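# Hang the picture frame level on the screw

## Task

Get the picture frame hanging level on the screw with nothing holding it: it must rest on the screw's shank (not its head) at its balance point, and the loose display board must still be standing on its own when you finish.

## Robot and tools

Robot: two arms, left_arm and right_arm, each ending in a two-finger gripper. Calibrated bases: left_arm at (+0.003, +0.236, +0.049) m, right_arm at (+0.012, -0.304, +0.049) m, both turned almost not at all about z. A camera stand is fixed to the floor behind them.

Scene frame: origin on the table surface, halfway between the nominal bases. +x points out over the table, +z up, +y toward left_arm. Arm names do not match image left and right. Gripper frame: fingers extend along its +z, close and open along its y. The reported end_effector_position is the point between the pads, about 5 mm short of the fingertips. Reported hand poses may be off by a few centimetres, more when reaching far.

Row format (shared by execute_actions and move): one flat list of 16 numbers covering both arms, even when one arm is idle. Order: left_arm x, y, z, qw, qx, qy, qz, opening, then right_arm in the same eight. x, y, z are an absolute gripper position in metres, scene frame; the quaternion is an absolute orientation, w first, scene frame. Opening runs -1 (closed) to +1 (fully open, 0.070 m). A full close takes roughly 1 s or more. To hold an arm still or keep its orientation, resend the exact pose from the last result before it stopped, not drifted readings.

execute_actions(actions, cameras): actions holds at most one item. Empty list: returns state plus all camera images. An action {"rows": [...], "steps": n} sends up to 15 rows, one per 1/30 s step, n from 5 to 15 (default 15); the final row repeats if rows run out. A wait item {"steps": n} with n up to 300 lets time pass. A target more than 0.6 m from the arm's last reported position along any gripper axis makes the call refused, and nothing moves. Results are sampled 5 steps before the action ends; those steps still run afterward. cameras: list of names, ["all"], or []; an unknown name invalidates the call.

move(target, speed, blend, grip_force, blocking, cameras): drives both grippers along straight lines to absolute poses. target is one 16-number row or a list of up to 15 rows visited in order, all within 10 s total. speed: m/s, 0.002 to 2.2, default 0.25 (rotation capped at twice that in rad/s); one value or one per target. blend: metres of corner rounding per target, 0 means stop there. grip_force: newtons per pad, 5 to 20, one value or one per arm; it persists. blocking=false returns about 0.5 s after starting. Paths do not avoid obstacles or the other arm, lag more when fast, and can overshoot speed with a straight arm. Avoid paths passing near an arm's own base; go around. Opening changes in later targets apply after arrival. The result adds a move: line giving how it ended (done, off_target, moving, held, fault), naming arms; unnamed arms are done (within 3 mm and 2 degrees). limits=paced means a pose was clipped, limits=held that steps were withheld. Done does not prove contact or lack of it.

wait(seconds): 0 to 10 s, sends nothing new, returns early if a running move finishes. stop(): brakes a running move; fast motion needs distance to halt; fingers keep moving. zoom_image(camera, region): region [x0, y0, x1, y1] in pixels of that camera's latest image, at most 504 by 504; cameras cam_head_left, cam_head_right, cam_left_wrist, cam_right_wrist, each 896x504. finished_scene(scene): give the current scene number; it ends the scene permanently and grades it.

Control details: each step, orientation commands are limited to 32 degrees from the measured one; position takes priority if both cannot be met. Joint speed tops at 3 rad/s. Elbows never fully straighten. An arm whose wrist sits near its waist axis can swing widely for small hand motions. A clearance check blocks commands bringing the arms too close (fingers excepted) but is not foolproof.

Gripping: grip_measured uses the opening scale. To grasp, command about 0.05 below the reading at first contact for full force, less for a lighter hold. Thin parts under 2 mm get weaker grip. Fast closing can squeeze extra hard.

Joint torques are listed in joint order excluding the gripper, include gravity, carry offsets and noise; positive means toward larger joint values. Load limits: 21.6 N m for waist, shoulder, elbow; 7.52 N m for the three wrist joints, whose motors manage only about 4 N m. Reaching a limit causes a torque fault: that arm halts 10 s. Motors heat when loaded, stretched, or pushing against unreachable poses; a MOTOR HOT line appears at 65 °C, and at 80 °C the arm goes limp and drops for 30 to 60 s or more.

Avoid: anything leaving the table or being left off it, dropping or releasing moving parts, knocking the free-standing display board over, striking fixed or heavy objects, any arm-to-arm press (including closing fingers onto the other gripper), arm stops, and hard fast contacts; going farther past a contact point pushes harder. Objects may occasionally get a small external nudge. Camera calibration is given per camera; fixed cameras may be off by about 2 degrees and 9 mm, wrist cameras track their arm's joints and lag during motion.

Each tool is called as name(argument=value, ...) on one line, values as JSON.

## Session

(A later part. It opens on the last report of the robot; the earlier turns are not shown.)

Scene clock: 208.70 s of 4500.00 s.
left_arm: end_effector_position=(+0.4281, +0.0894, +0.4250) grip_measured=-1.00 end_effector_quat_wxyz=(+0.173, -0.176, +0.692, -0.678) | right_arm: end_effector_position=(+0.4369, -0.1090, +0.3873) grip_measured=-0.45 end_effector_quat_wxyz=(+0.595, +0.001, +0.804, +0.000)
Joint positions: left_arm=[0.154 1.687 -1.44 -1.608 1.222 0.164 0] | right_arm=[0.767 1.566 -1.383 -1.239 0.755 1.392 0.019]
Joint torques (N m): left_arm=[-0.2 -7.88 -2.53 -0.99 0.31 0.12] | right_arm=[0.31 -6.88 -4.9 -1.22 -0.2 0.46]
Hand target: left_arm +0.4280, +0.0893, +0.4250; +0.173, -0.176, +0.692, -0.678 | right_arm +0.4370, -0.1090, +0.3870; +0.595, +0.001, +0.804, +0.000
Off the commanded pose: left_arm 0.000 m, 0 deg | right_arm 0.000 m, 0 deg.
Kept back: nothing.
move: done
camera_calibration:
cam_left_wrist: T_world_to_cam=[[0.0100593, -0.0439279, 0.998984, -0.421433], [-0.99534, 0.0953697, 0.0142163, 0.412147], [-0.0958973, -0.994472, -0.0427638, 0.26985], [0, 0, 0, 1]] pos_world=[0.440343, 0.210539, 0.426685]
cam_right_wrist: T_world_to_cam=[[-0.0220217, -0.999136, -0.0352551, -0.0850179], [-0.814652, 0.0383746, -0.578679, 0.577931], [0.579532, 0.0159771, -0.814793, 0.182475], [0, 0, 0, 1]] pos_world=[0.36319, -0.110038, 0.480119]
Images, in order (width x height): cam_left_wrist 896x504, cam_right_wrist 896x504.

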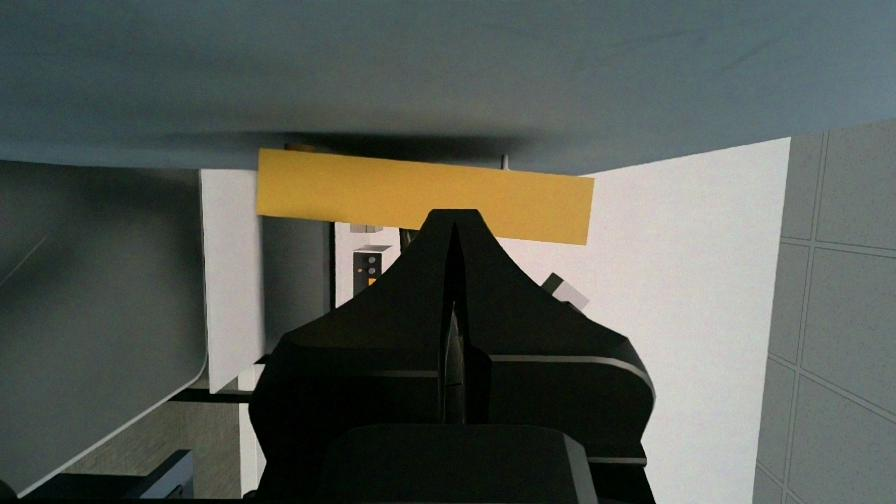

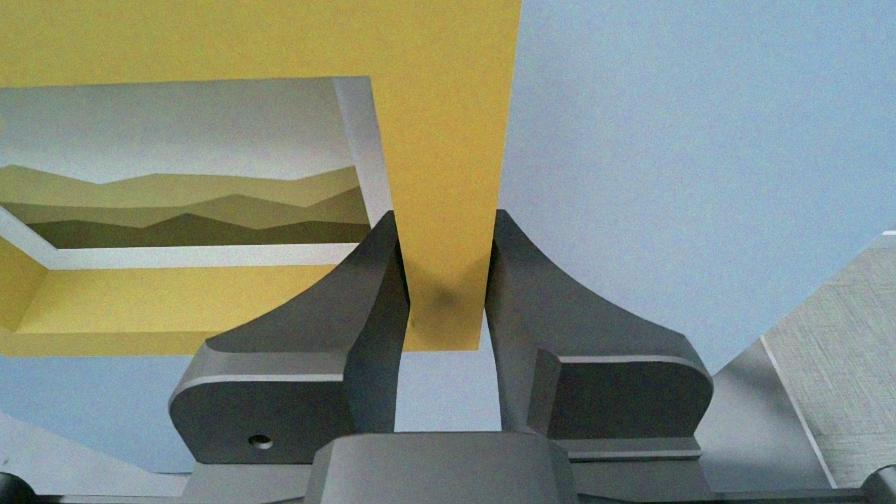

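move(target=[[0.428,0.0893,0.425,0.173,-0.176,0.692,-0.678,-1,0.4415,-0.1090,0.3845,0.595,0.0010,0.804,0.0000,-0.9]], speed=0.04, cameras=["cam_left_wrist","cam_right_wrist"])

zoom_image(camera="cam_left_wrist", region=[490, 130, 610, 210])

Scene clock: 210.10 s of 4500.00 s.
left_arm: end_effector_position=(+0.4281, +0.0894, +0.4250) grip_measured=-1.00 end_effector_quat_wxyz=(+0.173, -0.176, +0.692, -0.678) | right_arm: end_effector_position=(+0.4414, -0.1090, +0.3840) grip_measured=-0.45 end_effector_quat_wxyz=(+0.594, +0.001, +0.804, +0.000)
Joint positions: left_arm=[0.154 1.687 -1.44 -1.608 1.222 0.164 0] | right_arm=[0.756 1.578 -1.385 -1.245 0.742 1.399 0.019]
Joint torques (N m): left_arm=[-0.24 -7.81 -2.42 -1 0.28 0.1] | right_arm=[-0.42 -6.3 -5.64 -1.19 -0.27 0.44]
Hand target: left_arm +0.4280, +0.0893, +0.4250; +0.173, -0.176, +0.692, -0.678 | right_arm +0.4415, -0.1090, +0.3845; +0.595, +0.001, +0.804, +0.000
Off the commanded pose: left_arm 0.000 m, 0 deg | right_arm 0.001 m, 0 deg.
Kept back: nothing.
move: done
camera_calibration:
cam_left_wrist: T_world_to_cam=[[0.0100593, -0.0439279, 0.998984, -0.421433], [-0.99534, 0.0953697, 0.0142163, 0.412147], [-0.0958973, -0.994472, -0.0427638, 0.26985], [0, 0, 0, 1]] pos_world=[0.440343, 0.210539, 0.426685]
cam_right_wrist: T_world_to_cam=[[-0.0222865, -0.999169, -0.0341271, -0.0852776], [-0.815464, 0.037916, -0.577565, 0.579531], [0.578379, 0.0149576, -0.815631, 0.177912], [0, 0, 0, 1]] pos_world=[0.367786, -0.109841, 0.476917]
Images, in order (width x height): cam_left_wrist 896x504, cam_right_wrist 896x504.

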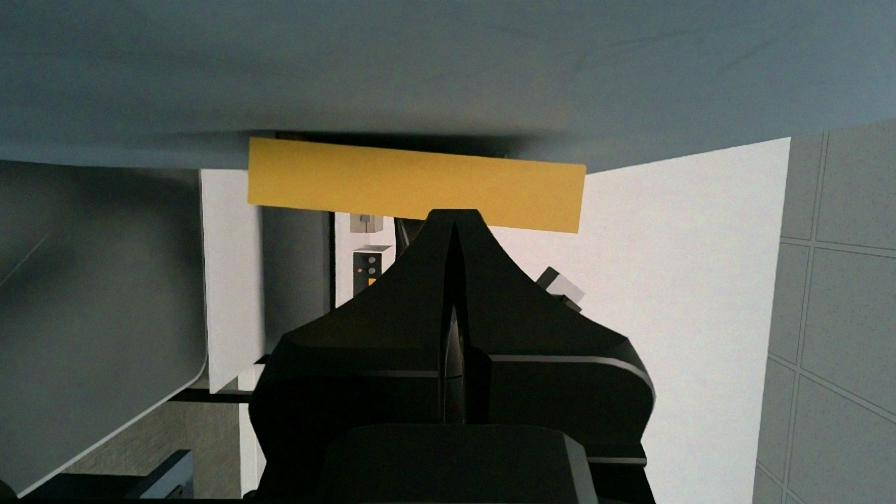

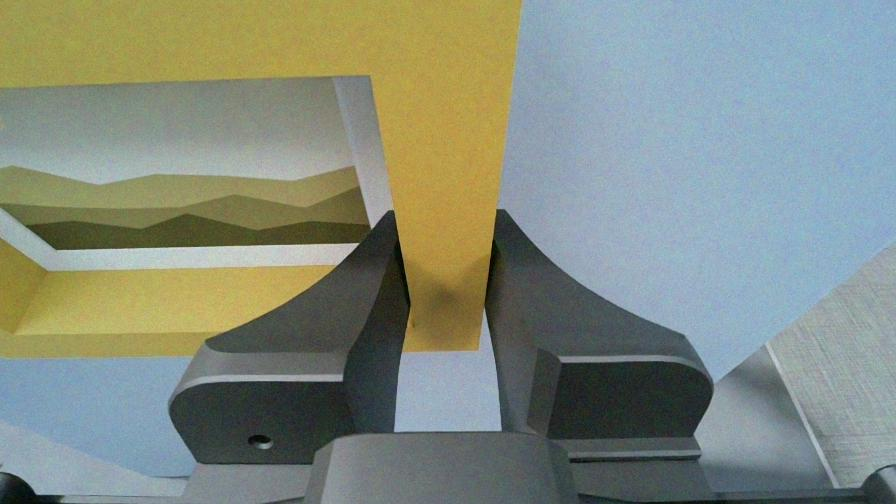

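Scaled by 4.200 from the camera's 896x504 image, which has a finer 1280x720 frame.

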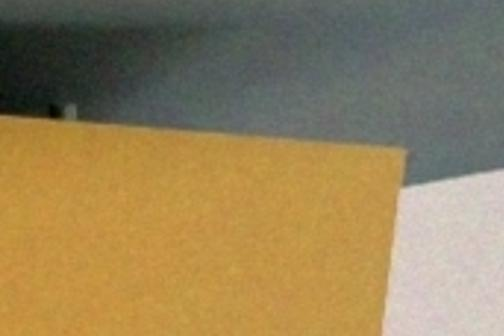

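move(target=[[0.428,0.0893,0.425,0.173,-0.176,0.692,-0.678,-1,0.4426,-0.1090,0.3845,0.595,0.0010,0.804,0.0000,-0.9],[0.428,0.0893,0.425,0.173,-0.176,0.692,-0.678,-1,0.4426,-0.1090,0.3795,0.595,0.0010,0.804,0.0000,-0.9]], speed=0.03, cameras=["cam_left_wrist"])

zoom_image(camera="cam_left_wrist", region=[490, 130, 610, 210])

Scene clock: 212.63 s of 4500.00 s.
left_arm: end_effector_position=(+0.4281, +0.0894, +0.4250) grip_measured=-1.00 end_effector_quat_wxyz=(+0.173, -0.176, +0.692, -0.678) | right_arm: end_effector_position=(+0.4424, -0.1084, +0.3803) grip_measured=-0.45 end_effector_quat_wxyz=(+0.596, +0.001, +0.803, +0.001)
Joint positions: left_arm=[0.154 1.687 -1.44 -1.608 1.222 0.164 0] | right_arm=[0.755 1.581 -1.372 -1.265 0.733 1.427 0.019]
Joint torques (N m): left_arm=[-0.13 -7.63 -2.46 -1 0.3 0.12] | right_arm=[-1.37 -5.8 -4.25 -1.02 0.09 0.03]
Hand target: left_arm +0.4280, +0.0893, +0.4250; +0.173, -0.176, +0.692, -0.678 | right_arm +0.4426, -0.1090, +0.3795; +0.595, +0.001, +0.804, +0.000
Off the commanded pose: left_arm 0.000 m, 0 deg | right_arm 0.001 m, 0 deg.
Kept back: nothing.
move: done
camera_calibration:
cam_left_wrist: T_world_to_cam=[[0.0100593, -0.0439279, 0.998984, -0.421433], [-0.99534, 0.0953697, 0.0142163, 0.412147], [-0.0958973, -0.994472, -0.0427638, 0.26985], [0, 0, 0, 1]] pos_world=[0.440343, 0.210539, 0.426685]
Images, in order (width x height): cam_left_wrist 896x504.

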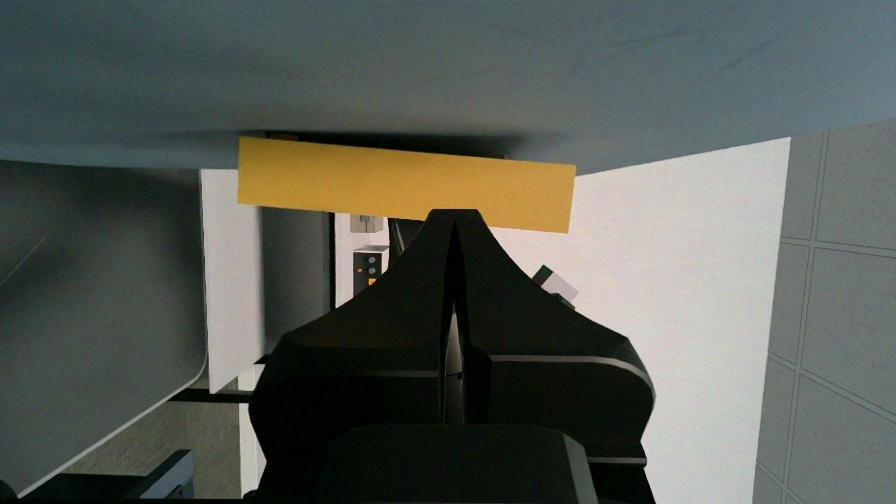

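Scaled by 4.200 from the camera's 896x504 image, which has a finer 1280x720 frame.

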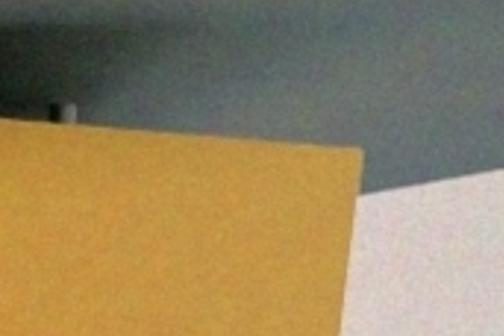

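move(target=[[0.428,0.0893,0.425,0.173,-0.176,0.692,-0.678,-1,0.4420,-0.1090,0.3810,0.588,0.0010,0.8089,0.0000,-0.9],[0.428,0.0893,0.425,0.173,-0.176,0.692,-0.678,-1,0.4420,-0.1090,0.3770,0.588,0.0010,0.8089,0.0000,-0.9]], speed=0.03, cameras=["cam_left_wrist"])

zoom_image(camera="cam_left_wrist", region=[490, 130, 610, 210])

zoom_image(camera="cam_left_wrist", region=[210, 110, 330, 190])

Scene clock: 214.37 s of 4500.00 s.
left_arm: end_effector_position=(+0.4281, +0.0894, +0.4250) grip_measured=-1.00 end_effector_quat_wxyz=(+0.173, -0.176, +0.692, -0.678) | right_arm: end_effector_position=(+0.4419, -0.1089, +0.3784) grip_measured=-0.45 end_effector_quat_wxyz=(+0.589, +0.002, +0.808, +0.001)
Joint positions: left_arm=[0.154 1.687 -1.44 -1.608 1.222 0.164 0] | right_arm=[0.753 1.582 -1.378 -1.236 0.737 1.401 0.019]
Joint torques (N m): left_arm=[-0.24 -7.67 -2.52 -0.99 0.28 0.09] | right_arm=[-1.55 -5.95 -4.23 -0.91 -0.09 0.06]
Hand target: left_arm +0.4280, +0.0893, +0.4250; +0.173, -0.176, +0.692, -0.678 | right_arm +0.4420, -0.1090, +0.3770; +0.588, +0.001, +0.809, +0.000
Off the commanded pose: left_arm 0.000 m, 0 deg | right_arm 0.001 m, 0 deg.
Kept back: nothing.
move: done
camera_calibration:
cam_left_wrist: T_world_to_cam=[[0.0100593, -0.0439279, 0.998984, -0.421433], [-0.99534, 0.0953697, 0.0142163, 0.412147], [-0.0958973, -0.994472, -0.0427638, 0.26985], [0, 0, 0, 1]] pos_world=[0.440343, 0.210539, 0.426685]
Images, in order (width x height): cam_left_wrist 896x504.

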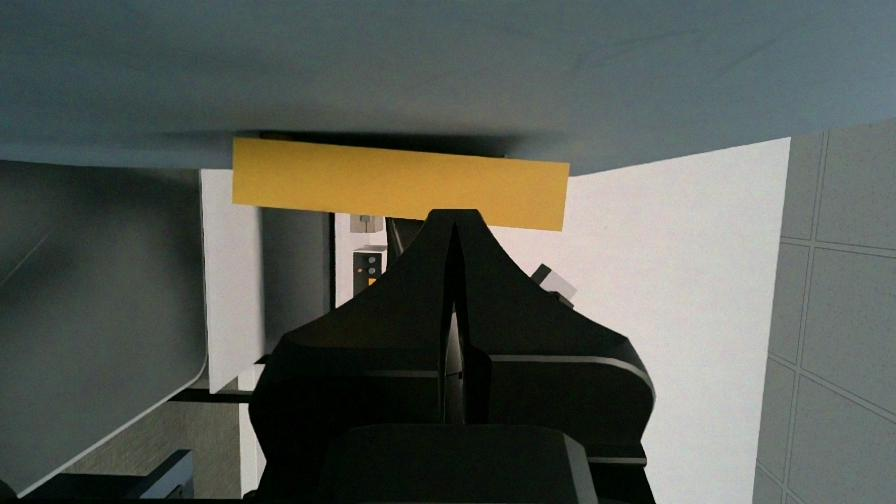

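Scaled by 4.200 from the camera's 896x504 image, which has a finer 1280x720 frame.

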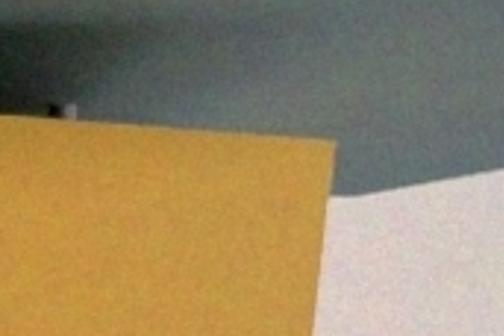

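Scaled by 4.200 from the camera's 896x504 image, which has a finer 1280x720 frame.

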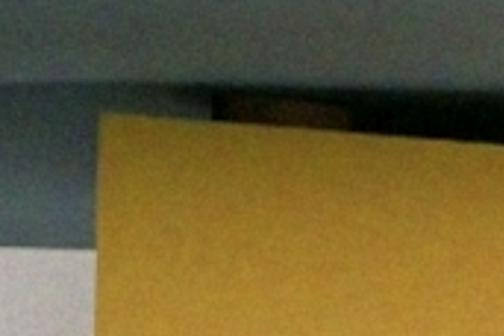

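wait(seconds=0.1, cameras=["cam_right_wrist","cam_head_left","cam_head_right"])

zoom_image(camera="cam_right_wrist", region=[0, 50, 400, 270])

zoom_image(camera="cam_head_right", region=[390, 10, 540, 95])

zoom_image(camera="cam_head_left", region=[400, 10, 550, 95])

Scene clock: 214.90 s of 4500.00 s.
left_arm: end_effector_position=(+0.4281, +0.0894, +0.4250) grip_measured=-1.00 end_effector_quat_wxyz=(+0.173, -0.176, +0.692, -0.678) | right_arm: end_effector_position=(+0.4418, -0.1090, +0.3775) grip_measured=-0.45 end_effector_quat_wxyz=(+0.588, +0.001, +0.809, +0.000)
Joint positions: left_arm=[0.154 1.687 -1.44 -1.608 1.222 0.164 0] | right_arm=[0.753 1.582 -1.376 -1.235 0.737 1.4 0.019]
Joint torques (N m): left_arm=[0.01 -7.64 -2.46 -1 0.29 0.12] | right_arm=[-1.28 -5.57 -4.23 -0.92 -0.07 0.07]
Hand target: left_arm +0.4280, +0.0893, +0.4250; +0.173, -0.176, +0.692, -0.678 | right_arm +0.4420, -0.1090, +0.3770; +0.588, +0.001, +0.809, +0.000
Off the commanded pose: left_arm 0.000 m, 0 deg | right_arm 0.001 m, 0 deg.
Steps of this call (1-16: nothing new was sent). Readings (end_effector_position of left_arm | right_arm):
1: (+0.4281, +0.0894, +0.4250) | (+0.4419, -0.1089, +0.3780)
2: (+0.4281, +0.0894, +0.4250) | (+0.4419, -0.1089, +0.3780)
4: (+0.4281, +0.0894, +0.4250) | (+0.4418, -0.1089, +0.3779)
8: (+0.4281, +0.0894, +0.4250) | (+0.4418, -0.1089, +0.3779)
16: the state above
camera_calibration:
cam_right_wrist: T_world_to_cam=[[-0.0226154, -0.999113, -0.0355299, -0.0848262], [-0.823999, 0.0387532, -0.565264, 0.575369], [0.56614, 0.0164929, -0.824144, 0.181131], [0, 0, 0, 1]] pos_world=[0.36964, -0.110036, 0.471499]
Images, in order (width x height): cam_head_left 896x504, cam_head_right 896x504, cam_right_wrist 896x504.

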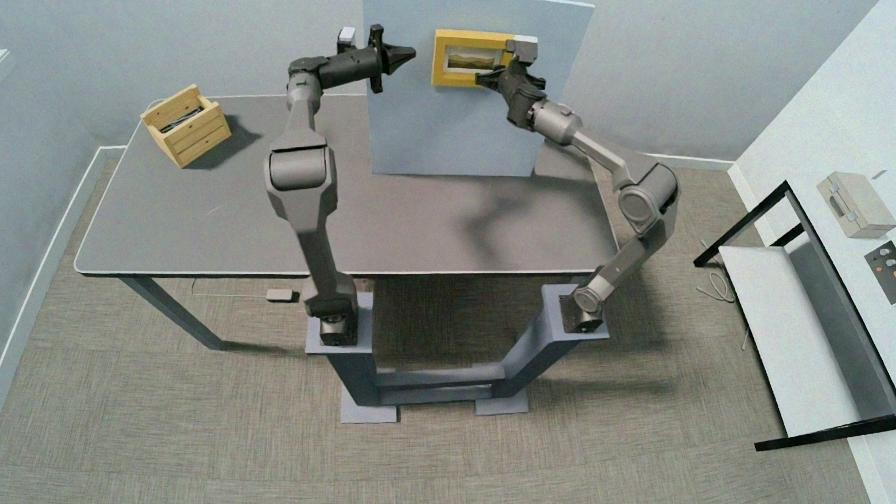

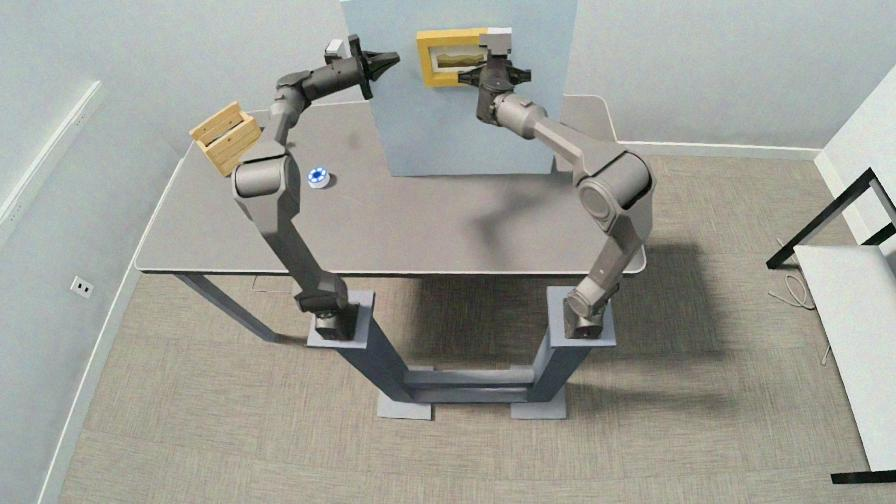

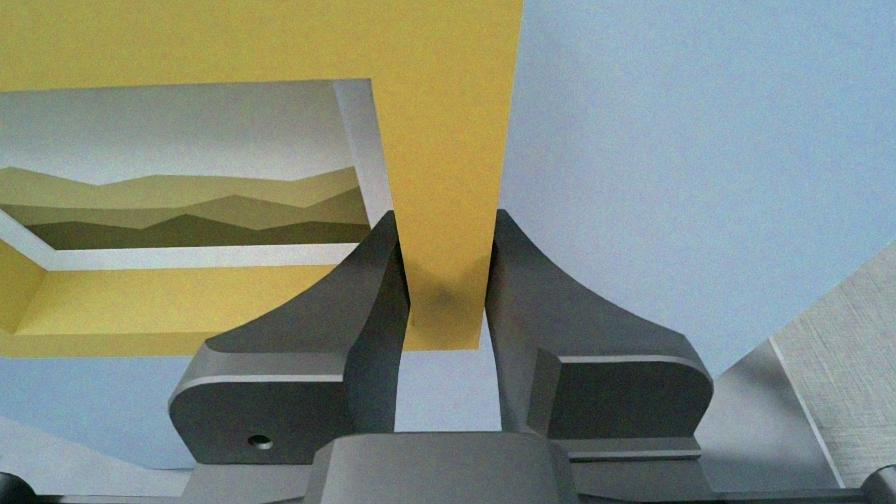

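Scaled by 1.260 from the camera's 896x504 image, which has a finer 1280x720 frame.

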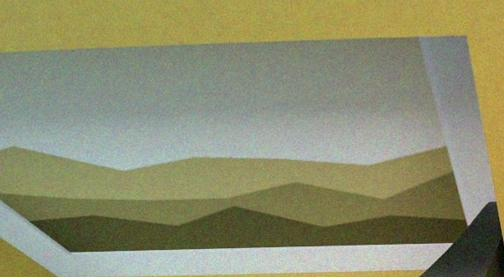

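Scaled by 3.360 from the camera's 896x504 image, which has a finer 1280x720 frame.

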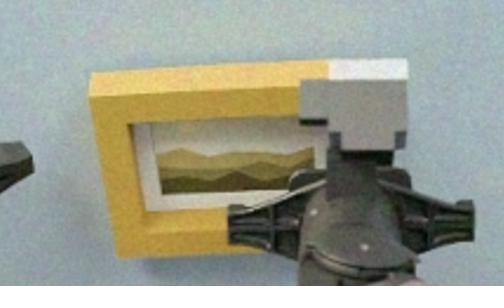

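Scaled by 3.360 from the camera's 896x504 image, which has a finer 1280x720 frame.

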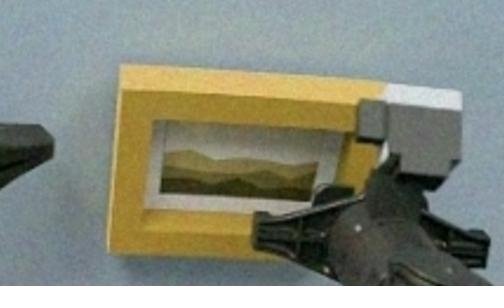

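move(target=[0.428,0.0893,0.425,0.173,-0.176,0.692,-0.678,-1,0.4426,-0.1090,0.3735,0.588,0.0010,0.8089,0.0000,-0.9], speed=0.02, cameras=["cam_left_wrist"])

zoom_image(camera="cam_left_wrist", region=[490, 130, 610, 210])

zoom_image(camera="cam_left_wrist", region=[210, 110, 330, 190])

Scene clock: 215.90 s of 4500.00 s.
left_arm: end_effector_position=(+0.4281, +0.0894, +0.4250) grip_measured=-1.00 end_effector_quat_wxyz=(+0.173, -0.176, +0.692, -0.678) | right_arm: end_effector_position=(+0.4424, -0.1086, +0.3749) grip_measured=-0.45 end_effector_quat_wxyz=(+0.589, +0.001, +0.808, +0.001)
Joint positions: left_arm=[0.154 1.687 -1.44 -1.608 1.222 0.164 0] | right_arm=[0.752 1.584 -1.367 -1.249 0.73 1.419 0.019]
Joint torques (N m): left_arm=[-0.16 -7.7 -2.4 -1.01 0.33 0.12] | right_arm=[-2.11 -2.69 -2.15 -0.17 0.4 -0.06]
Hand target: left_arm +0.4280, +0.0893, +0.4250; +0.173, -0.176, +0.692, -0.678 | right_arm +0.4426, -0.1090, +0.3735; +0.588, +0.001, +0.809, +0.000
Off the commanded pose: left_arm 0.000 m, 0 deg | right_arm 0.001 m, 0 deg.
Kept back: nothing.
move: done
camera_calibration:
cam_left_wrist: T_world_to_cam=[[0.0100593, -0.0439279, 0.998984, -0.421433], [-0.99534, 0.0953697, 0.0142163, 0.412147], [-0.0958973, -0.994472, -0.0427638, 0.26985], [0, 0, 0, 1]] pos_world=[0.440343, 0.210539, 0.426685]
Images, in order (width x height): cam_left_wrist 896x504.

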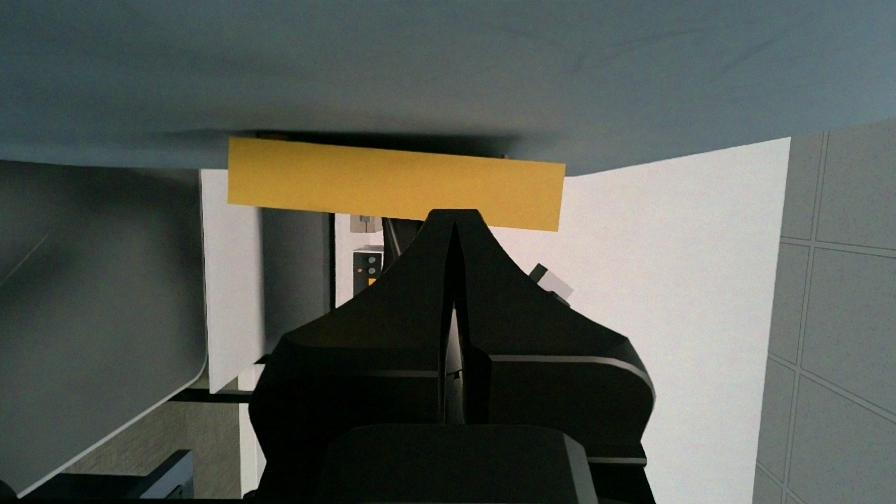

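Scaled by 4.200 from the camera's 896x504 image, which has a finer 1280x720 frame.

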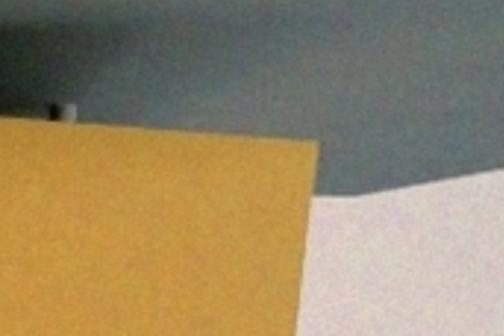

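Scaled by 4.200 from the camera's 896x504 image, which has a finer 1280x720 frame.

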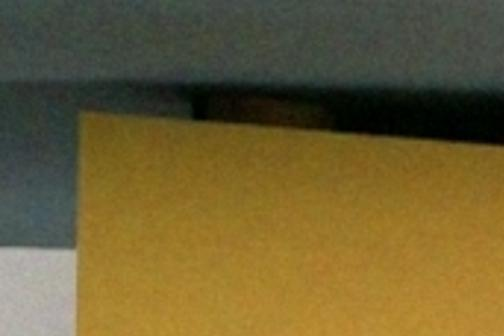

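move(target=[[0.428,0.0893,0.425,0.173,-0.176,0.692,-0.678,-1,0.4426,-0.1090,0.3790,0.588,0.0010,0.8089,0.0000,-0.9],[0.428,0.0893,0.425,0.173,-0.176,0.692,-0.678,-1,0.4434,-0.1090,0.3790,0.583,0.0010,0.8125,0.0000,-0.9]], speed=0.03, cameras=["cam_left_wrist"])

zoom_image(camera="cam_left_wrist", region=[490, 130, 610, 210])

zoom_image(camera="cam_left_wrist", region=[210, 110, 330, 190])

Scene clock: 217.40 s of 4500.00 s.
left_arm: end_effector_position=(+0.4281, +0.0894, +0.4250) grip_measured=-1.00 end_effector_quat_wxyz=(+0.173, -0.176, +0.692, -0.678) | right_arm: end_effector_position=(+0.4433, -0.1094, +0.3781) grip_measured=-0.44 end_effector_quat_wxyz=(+0.582, +0.001, +0.813, -0.001)
Joint positions: left_arm=[0.154 1.687 -1.44 -1.608 1.222 0.164 0] | right_arm=[0.747 1.589 -1.4 -1.194 0.742 1.356 0.02]
Joint torques (N m): left_arm=[-0.15 -7.72 -2.54 -0.99 0.3 0.11] | right_arm=[-1.9 -6.82 -6.66 -1.7 -0.41 0.82]
Hand target: left_arm +0.4280, +0.0893, +0.4250; +0.173, -0.176, +0.692, -0.678 | right_arm +0.4434, -0.1090, +0.3790; +0.583, +0.001, +0.812, +0.000
Off the commanded pose: left_arm 0.000 m, 0 deg | right_arm 0.001 m, 0 deg.
Kept back: nothing.
move: done
camera_calibration:
cam_left_wrist: T_world_to_cam=[[0.0100593, -0.0439279, 0.998984, -0.421433], [-0.99534, 0.0953697, 0.0142163, 0.412147], [-0.0958973, -0.994472, -0.0427638, 0.26985], [0, 0, 0, 1]] pos_world=[0.440343, 0.210539, 0.426685]
Images, in order (width x height): cam_left_wrist 896x504.

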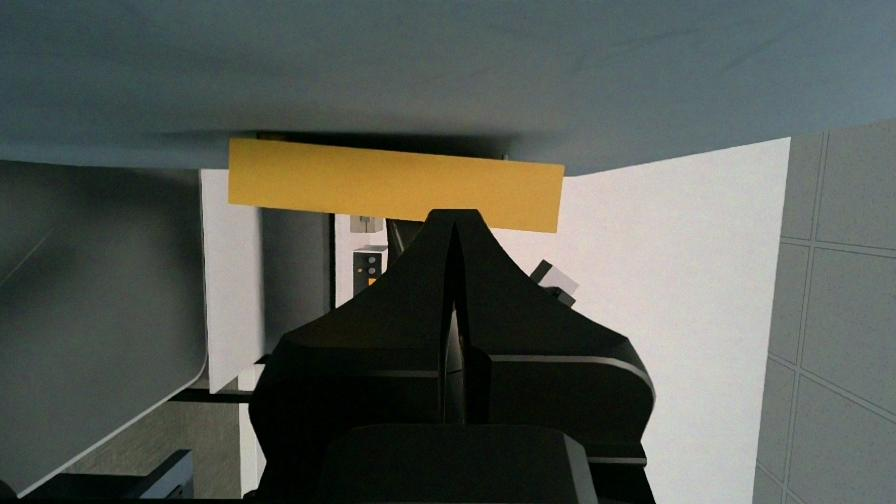

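Scaled by 4.200 from the camera's 896x504 image, which has a finer 1280x720 frame.

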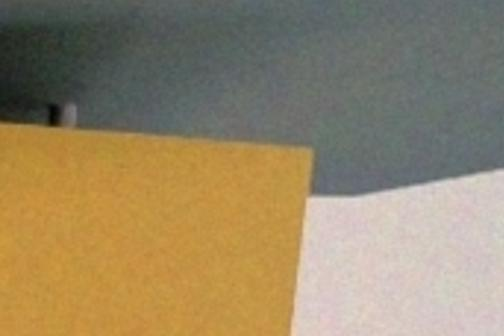

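Scaled by 4.200 from the camera's 896x504 image, which has a finer 1280x720 frame.

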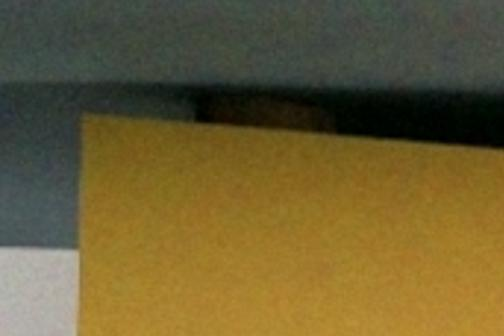

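wait(seconds=0.05, cameras=["cam_right_wrist","cam_left_wrist"])

zoom_image(camera="cam_left_wrist", region=[490, 130, 610, 210])

Scene clock: 218.57 s of 4500.00 s.
left_arm: end_effector_position=(+0.4281, +0.0894, +0.4250) grip_measured=-1.00 end_effector_quat_wxyz=(+0.173, -0.176, +0.692, -0.678) | right_arm: end_effector_position=(+0.4434, -0.1092, +0.3786) grip_measured=-0.44 end_effector_quat_wxyz=(+0.583, +0.001, +0.813, +0.000)
Joint positions: left_arm=[0.154 1.687 -1.44 -1.608 1.222 0.164 0] | right_arm=[0.747 1.589 -1.401 -1.194 0.742 1.357 0.02]
Joint torques (N m): left_arm=[-0.25 -7.82 -2.42 -0.97 0.33 0.09] | right_arm=[-1.33 -8.25 -6.58 -1.68 -0.37 0.8]
Hand target: left_arm +0.4280, +0.0893, +0.4250; +0.173, -0.176, +0.692, -0.678 | right_arm +0.4434, -0.1090, +0.3790; +0.583, +0.001, +0.812, +0.000
Off the commanded pose: left_arm 0.000 m, 0 deg | right_arm 0.000 m, 0 deg.
Steps of this call (1-35: nothing new was sent). Readings (end_effector_position of left_arm | right_arm):
1: (+0.4281, +0.0894, +0.4250) | (+0.4433, -0.1094, +0.3781)
2: (+0.4281, +0.0894, +0.4250) | (+0.4433, -0.1094, +0.3781)
4: (+0.4281, +0.0894, +0.4250) | (+0.4433, -0.1094, +0.3781)
8: (+0.4281, +0.0894, +0.4250) | (+0.4434, -0.1094, +0.3786)
35: the state above
camera_calibration:
cam_left_wrist: T_world_to_cam=[[0.0100593, -0.0439279, 0.998984, -0.421433], [-0.99534, 0.0953697, 0.0142163, 0.412147], [-0.0958973, -0.994472, -0.0427638, 0.26985], [0, 0, 0, 1]] pos_world=[0.440343, 0.210539, 0.426685]
cam_right_wrist: T_world_to_cam=[[-0.0240265, -0.999129, -0.0341278, -0.0848262], [-0.832008, 0.0389104, -0.553397, 0.576419], [0.554243, 0.0150985, -0.832218, 0.189361], [0, 0, 0, 1]] pos_world=[0.372595, -0.11004, 0.473684]
Images, in order (width x height): cam_left_wrist 896x504, cam_right_wrist 896x504.

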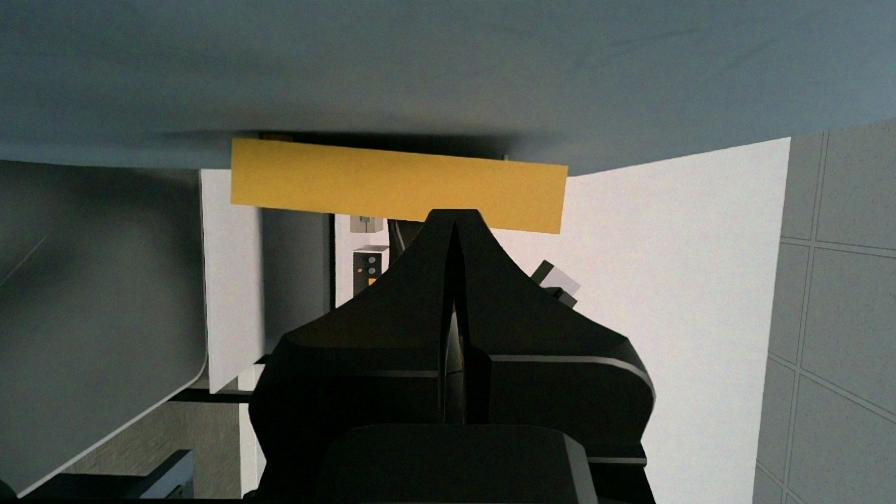

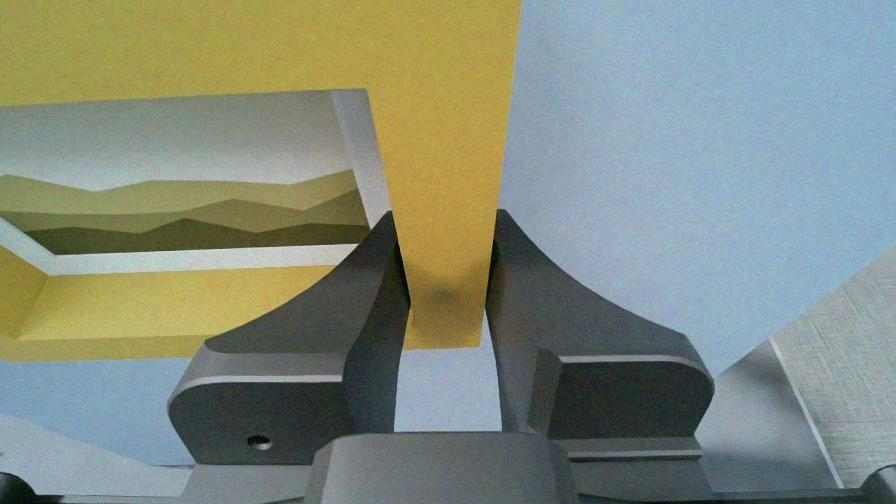

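Scaled by 4.200 from the camera's 896x504 image, which has a finer 1280x720 frame.

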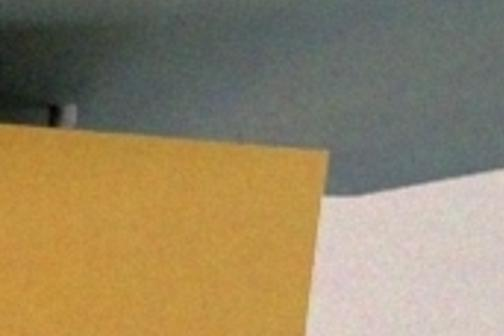

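move(target=[[0.428,0.0893,0.425,0.173,-0.176,0.692,-0.678,-1,0.4400,-0.1090,0.3850,0.583,0.0010,0.8125,0.0000,-1],[0.428,0.0893,0.425,0.173,-0.176,0.692,-0.678,-1,0.4360,-0.1090,0.3860,0.570,0.0060,0.8216,0.0086,-1]], speed=0.05, cameras=["cam_left_wrist","cam_right_wrist"])

zoom_image(camera="cam_left_wrist", region=[490, 130, 610, 210])

zoom_image(camera="cam_left_wrist", region=[210, 110, 330, 190])

Scene clock: 221.17 s of 4500.00 s.
left_arm: end_effector_position=(+0.4281, +0.0894, +0.4250) grip_measured=-1.00 end_effector_quat_wxyz=(+0.173, -0.176, +0.692, -0.678) | right_arm: end_effector_position=(+0.4359, -0.1089, +0.3860) grip_measured=-0.45 end_effector_quat_wxyz=(+0.570, +0.006, +0.822, +0.009)
Joint positions: left_arm=[0.154 1.687 -1.44 -1.608 1.222 0.164 0] | right_arm=[0.754 1.571 -1.435 -1.099 0.769 1.275 0.019]
Joint torques (N m): left_arm=[-0.09 -7.8 -2.66 -0.98 0.31 0.12] | right_arm=[-0.49 -7.67 -5.21 -1.18 -0.36 0.44]
Hand target: left_arm +0.4280, +0.0893, +0.4250; +0.173, -0.176, +0.692, -0.678 | right_arm +0.4360, -0.1090, +0.3860; +0.570, +0.006, +0.822, +0.009
Off the commanded pose: left_arm 0.000 m, 0 deg | right_arm 0.000 m, 0 deg.
Kept back: nothing.
move: done
camera_calibration:
cam_left_wrist: T_world_to_cam=[[0.0100593, -0.0439279, 0.998984, -0.421433], [-0.99534, 0.0953697, 0.0142163, 0.412147], [-0.0958973, -0.994472, -0.0427638, 0.26985], [0, 0, 0, 1]] pos_world=[0.440343, 0.210539, 0.426685]
cam_right_wrist: T_world_to_cam=[[-0.0224821, -0.998323, -0.0533488, -0.077638], [-0.848882, 0.0472502, -0.526466, 0.572034], [0.528103, 0.0334508, -0.848521, 0.219363], [0, 0, 0, 1]] pos_world=[0.367998, -0.111874, 0.483149]
Images, in order (width x height): cam_left_wrist 896x504, cam_right_wrist 896x504.

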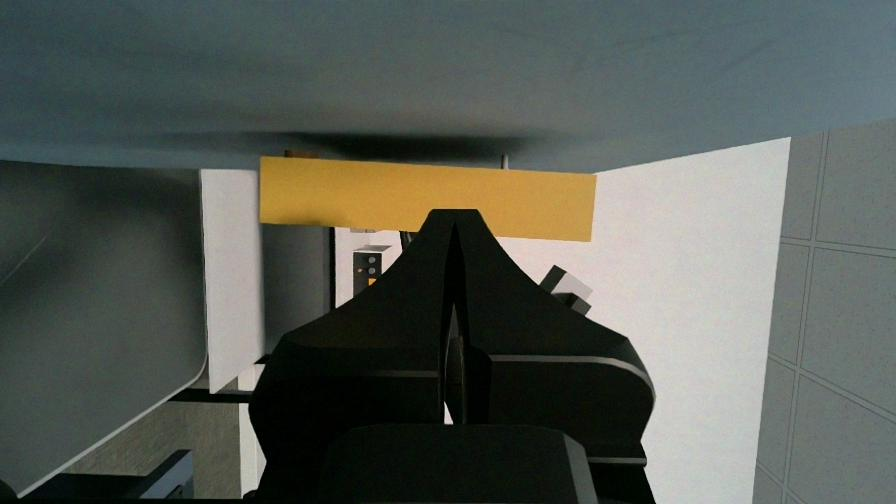

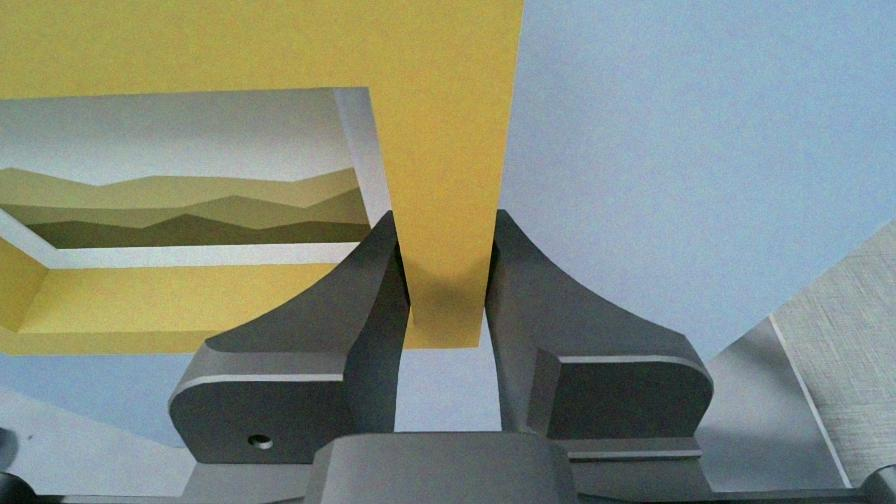

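Scaled by 4.200 from the camera's 896x504 image, which has a finer 1280x720 frame.

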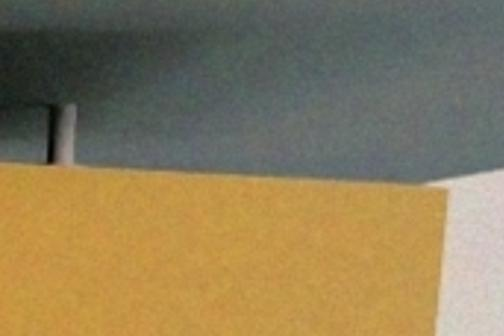

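Scaled by 4.200 from the camera's 896x504 image, which has a finer 1280x720 frame.

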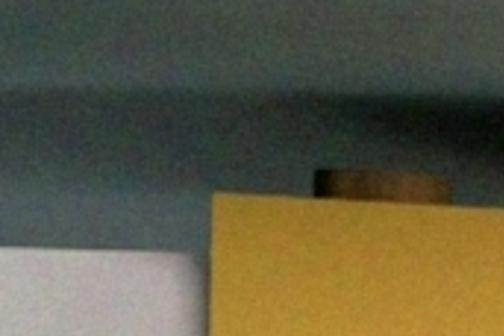

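move(target=[[0.428,0.0893,0.425,0.173,-0.176,0.692,-0.678,-1,0.4406,-0.1090,0.3825,0.570,0.0060,0.8216,0.0086,-1]], speed=0.04, cameras=["cam_left_wrist"])

zoom_image(camera="cam_left_wrist", region=[490, 130, 610, 210])

zoom_image(camera="cam_left_wrist", region=[210, 110, 330, 190])

Scene clock: 222.20 s of 4500.00 s.
left_arm: end_effector_position=(+0.4281, +0.0894, +0.4250) grip_measured=-1.00 end_effector_quat_wxyz=(+0.173, -0.176, +0.692, -0.678) | right_arm: end_effector_position=(+0.4404, -0.1086, +0.3827) grip_measured=-0.45 end_effector_quat_wxyz=(+0.570, +0.006, +0.821, +0.009)
Joint positions: left_arm=[0.154 1.687 -1.44 -1.608 1.222 0.164 0] | right_arm=[0.744 1.583 -1.435 -1.107 0.754 1.285 0.019]
Joint torques (N m): left_arm=[-0.21 -7.8 -2.43 -0.99 0.3 0.09] | right_arm=[-0.66 -5.93 -4.46 -1.12 -0.38 0.41]
Hand target: left_arm +0.4280, +0.0893, +0.4250; +0.173, -0.176, +0.692, -0.678 | right_arm +0.4406, -0.1090, +0.3825; +0.570, +0.006, +0.822, +0.009
Off the commanded pose: left_arm 0.000 m, 0 deg | right_arm 0.000 m, 0 deg.
Kept back: nothing.
move: done
camera_calibration:
cam_left_wrist: T_world_to_cam=[[0.0100593, -0.0439279, 0.998984, -0.421433], [-0.99534, 0.0953697, 0.0142163, 0.412147], [-0.0958973, -0.994472, -0.0427638, 0.26985], [0, 0, 0, 1]] pos_world=[0.440343, 0.210539, 0.426685]
Images, in order (width x height): cam_left_wrist 896x504.

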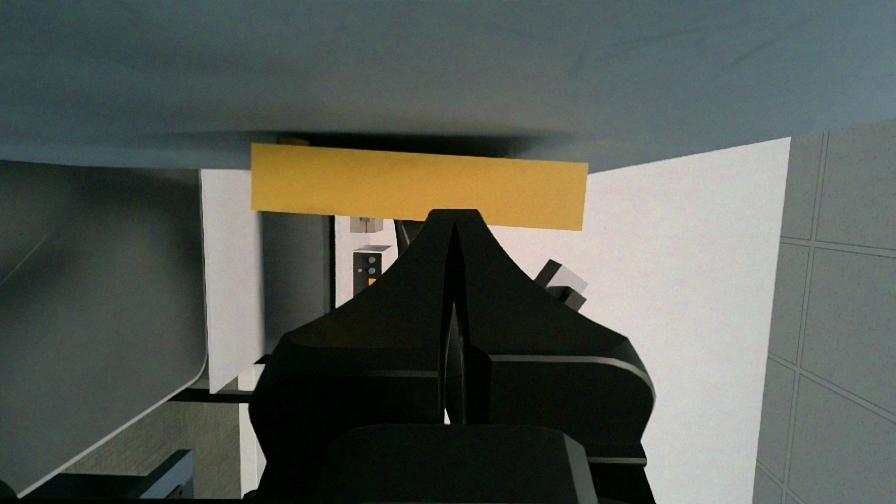

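Scaled by 4.200 from the camera's 896x504 image, which has a finer 1280x720 frame.

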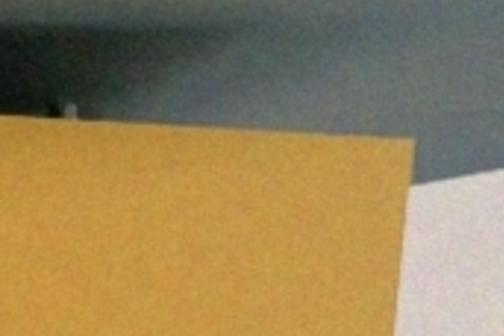

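Scaled by 4.200 from the camera's 896x504 image, which has a finer 1280x720 frame.

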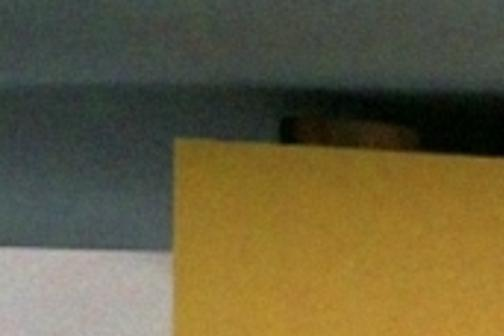

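move(target=[[0.428,0.0893,0.425,0.173,-0.176,0.692,-0.678,-1,0.4412,-0.1090,0.3760,0.570,0.0060,0.8216,0.0086,-1]], speed=0.03, cameras=["cam_left_wrist"])

zoom_image(camera="cam_left_wrist", region=[490, 130, 610, 210])

zoom_image(camera="cam_left_wrist", region=[210, 110, 330, 190])

Scene clock: 223.17 s of 4500.00 s.
left_arm: end_effector_position=(+0.4281, +0.0894, +0.4250) grip_measured=-1.00 end_effector_quat_wxyz=(+0.173, -0.176, +0.692, -0.678) | right_arm: end_effector_position=(+0.4410, -0.1089, +0.3763) grip_measured=-0.45 end_effector_quat_wxyz=(+0.570, +0.006, +0.821, +0.009)
Joint positions: left_arm=[0.154 1.687 -1.44 -1.608 1.222 0.164 0] | right_arm=[0.743 1.584 -1.411 -1.131 0.741 1.318 0.019]
Joint torques (N m): left_arm=[-0.08 -7.66 -2.58 -1 0.34 0.1] | right_arm=[-1.41 -5.57 -4.56 -0.95 -0.25 0.26]
Hand target: left_arm +0.4280, +0.0893, +0.4250; +0.173, -0.176, +0.692, -0.678 | right_arm +0.4412, -0.1090, +0.3760; +0.570, +0.006, +0.822, +0.009
Off the commanded pose: left_arm 0.000 m, 0 deg | right_arm 0.000 m, 0 deg.
Kept back: nothing.
move: done
camera_calibration:
cam_left_wrist: T_world_to_cam=[[0.0100593, -0.0439279, 0.998984, -0.421433], [-0.99534, 0.0953697, 0.0142163, 0.412147], [-0.0958973, -0.994472, -0.0427638, 0.26985], [0, 0, 0, 1]] pos_world=[0.440343, 0.210539, 0.426685]
Images, in order (width x height): cam_left_wrist 896x504.

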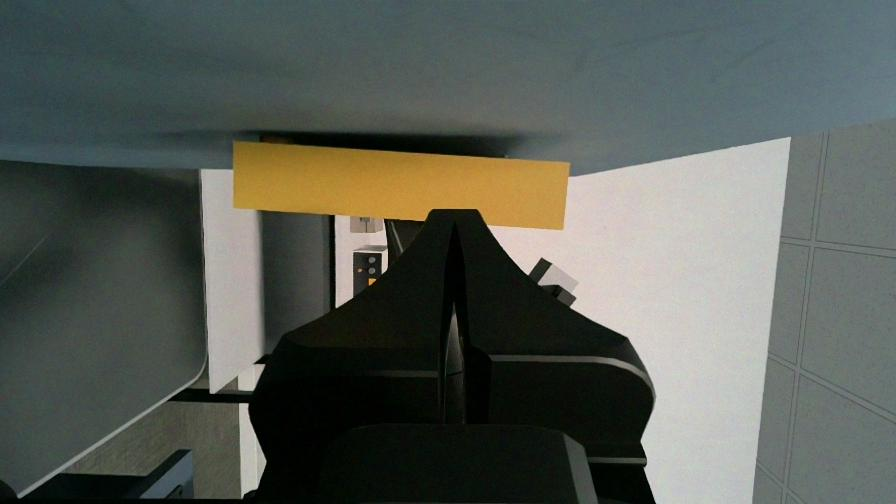

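Scaled by 4.200 from the camera's 896x504 image, which has a finer 1280x720 frame.

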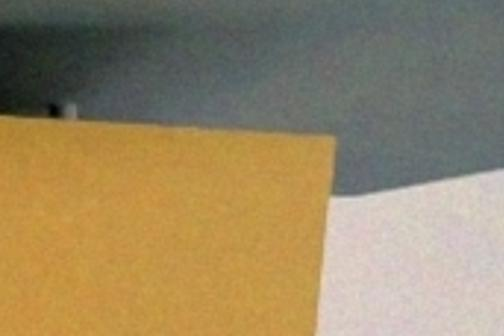

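Scaled by 4.200 from the camera's 896x504 image, which has a finer 1280x720 frame.

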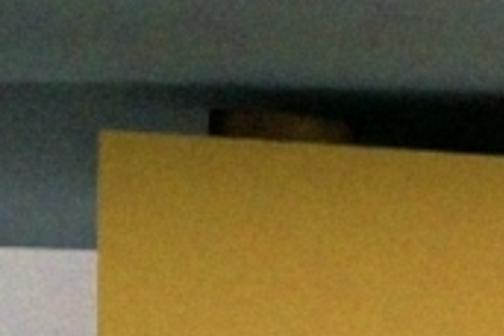

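move(target=[[0.428,0.0893,0.425,0.173,-0.176,0.692,-0.678,-1,0.4414,-0.1090,0.3725,0.570,0.0060,0.8216,0.0086,-1]], speed=0.02, cameras=["cam_left_wrist"])

zoom_image(camera="cam_left_wrist", region=[490, 130, 610, 210])

zoom_image(camera="cam_left_wrist", region=[210, 110, 330, 190])

Scene clock: 224.17 s of 4500.00 s.
left_arm: end_effector_position=(+0.4281, +0.0894, +0.4250) grip_measured=-1.00 end_effector_quat_wxyz=(+0.173, -0.176, +0.692, -0.678) | right_arm: end_effector_position=(+0.4413, -0.1092, +0.3737) grip_measured=-0.45 end_effector_quat_wxyz=(+0.571, +0.007, +0.821, +0.010)
Joint positions: left_arm=[0.154 1.687 -1.44 -1.608 1.222 0.164 0] | right_arm=[0.742 1.584 -1.399 -1.145 0.735 1.337 0.019]
Joint torques (N m): left_arm=[-0.12 -7.59 -2.53 -0.95 0.28 0.11] | right_arm=[-0.24 -4.58 -3.05 -0.59 -0.26 -0.19]
Hand target: left_arm +0.4280, +0.0893, +0.4250; +0.173, -0.176, +0.692, -0.678 | right_arm +0.4414, -0.1090, +0.3725; +0.570, +0.006, +0.822, +0.009
Off the commanded pose: left_arm 0.000 m, 0 deg | right_arm 0.001 m, 0 deg.
Kept back: nothing.
move: done
camera_calibration:
cam_left_wrist: T_world_to_cam=[[0.0100593, -0.0439279, 0.998984, -0.421433], [-0.99534, 0.0953697, 0.0142163, 0.412147], [-0.0958973, -0.994472, -0.0427638, 0.26985], [0, 0, 0, 1]] pos_world=[0.440343, 0.210539, 0.426685]
Images, in order (width x height): cam_left_wrist 896x504.

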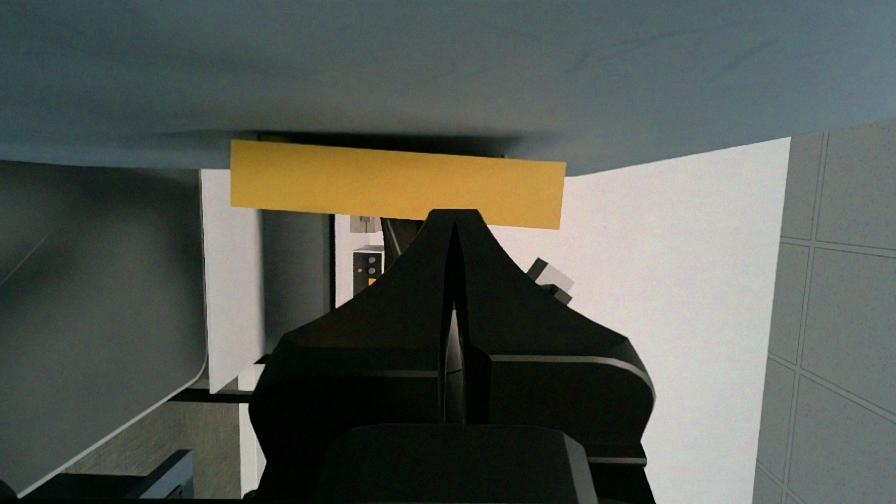

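Scaled by 4.200 from the camera's 896x504 image, which has a finer 1280x720 frame.

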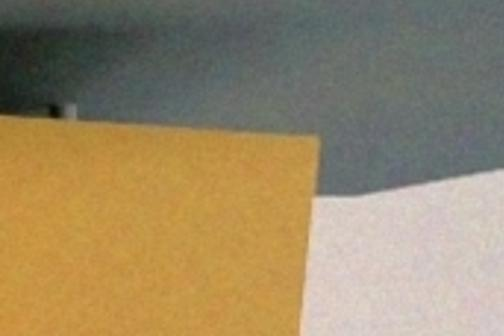

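Scaled by 4.200 from the camera's 896x504 image, which has a finer 1280x720 frame.

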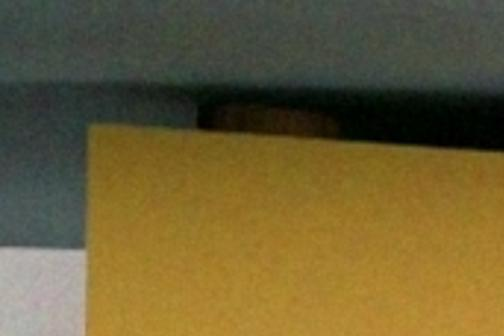

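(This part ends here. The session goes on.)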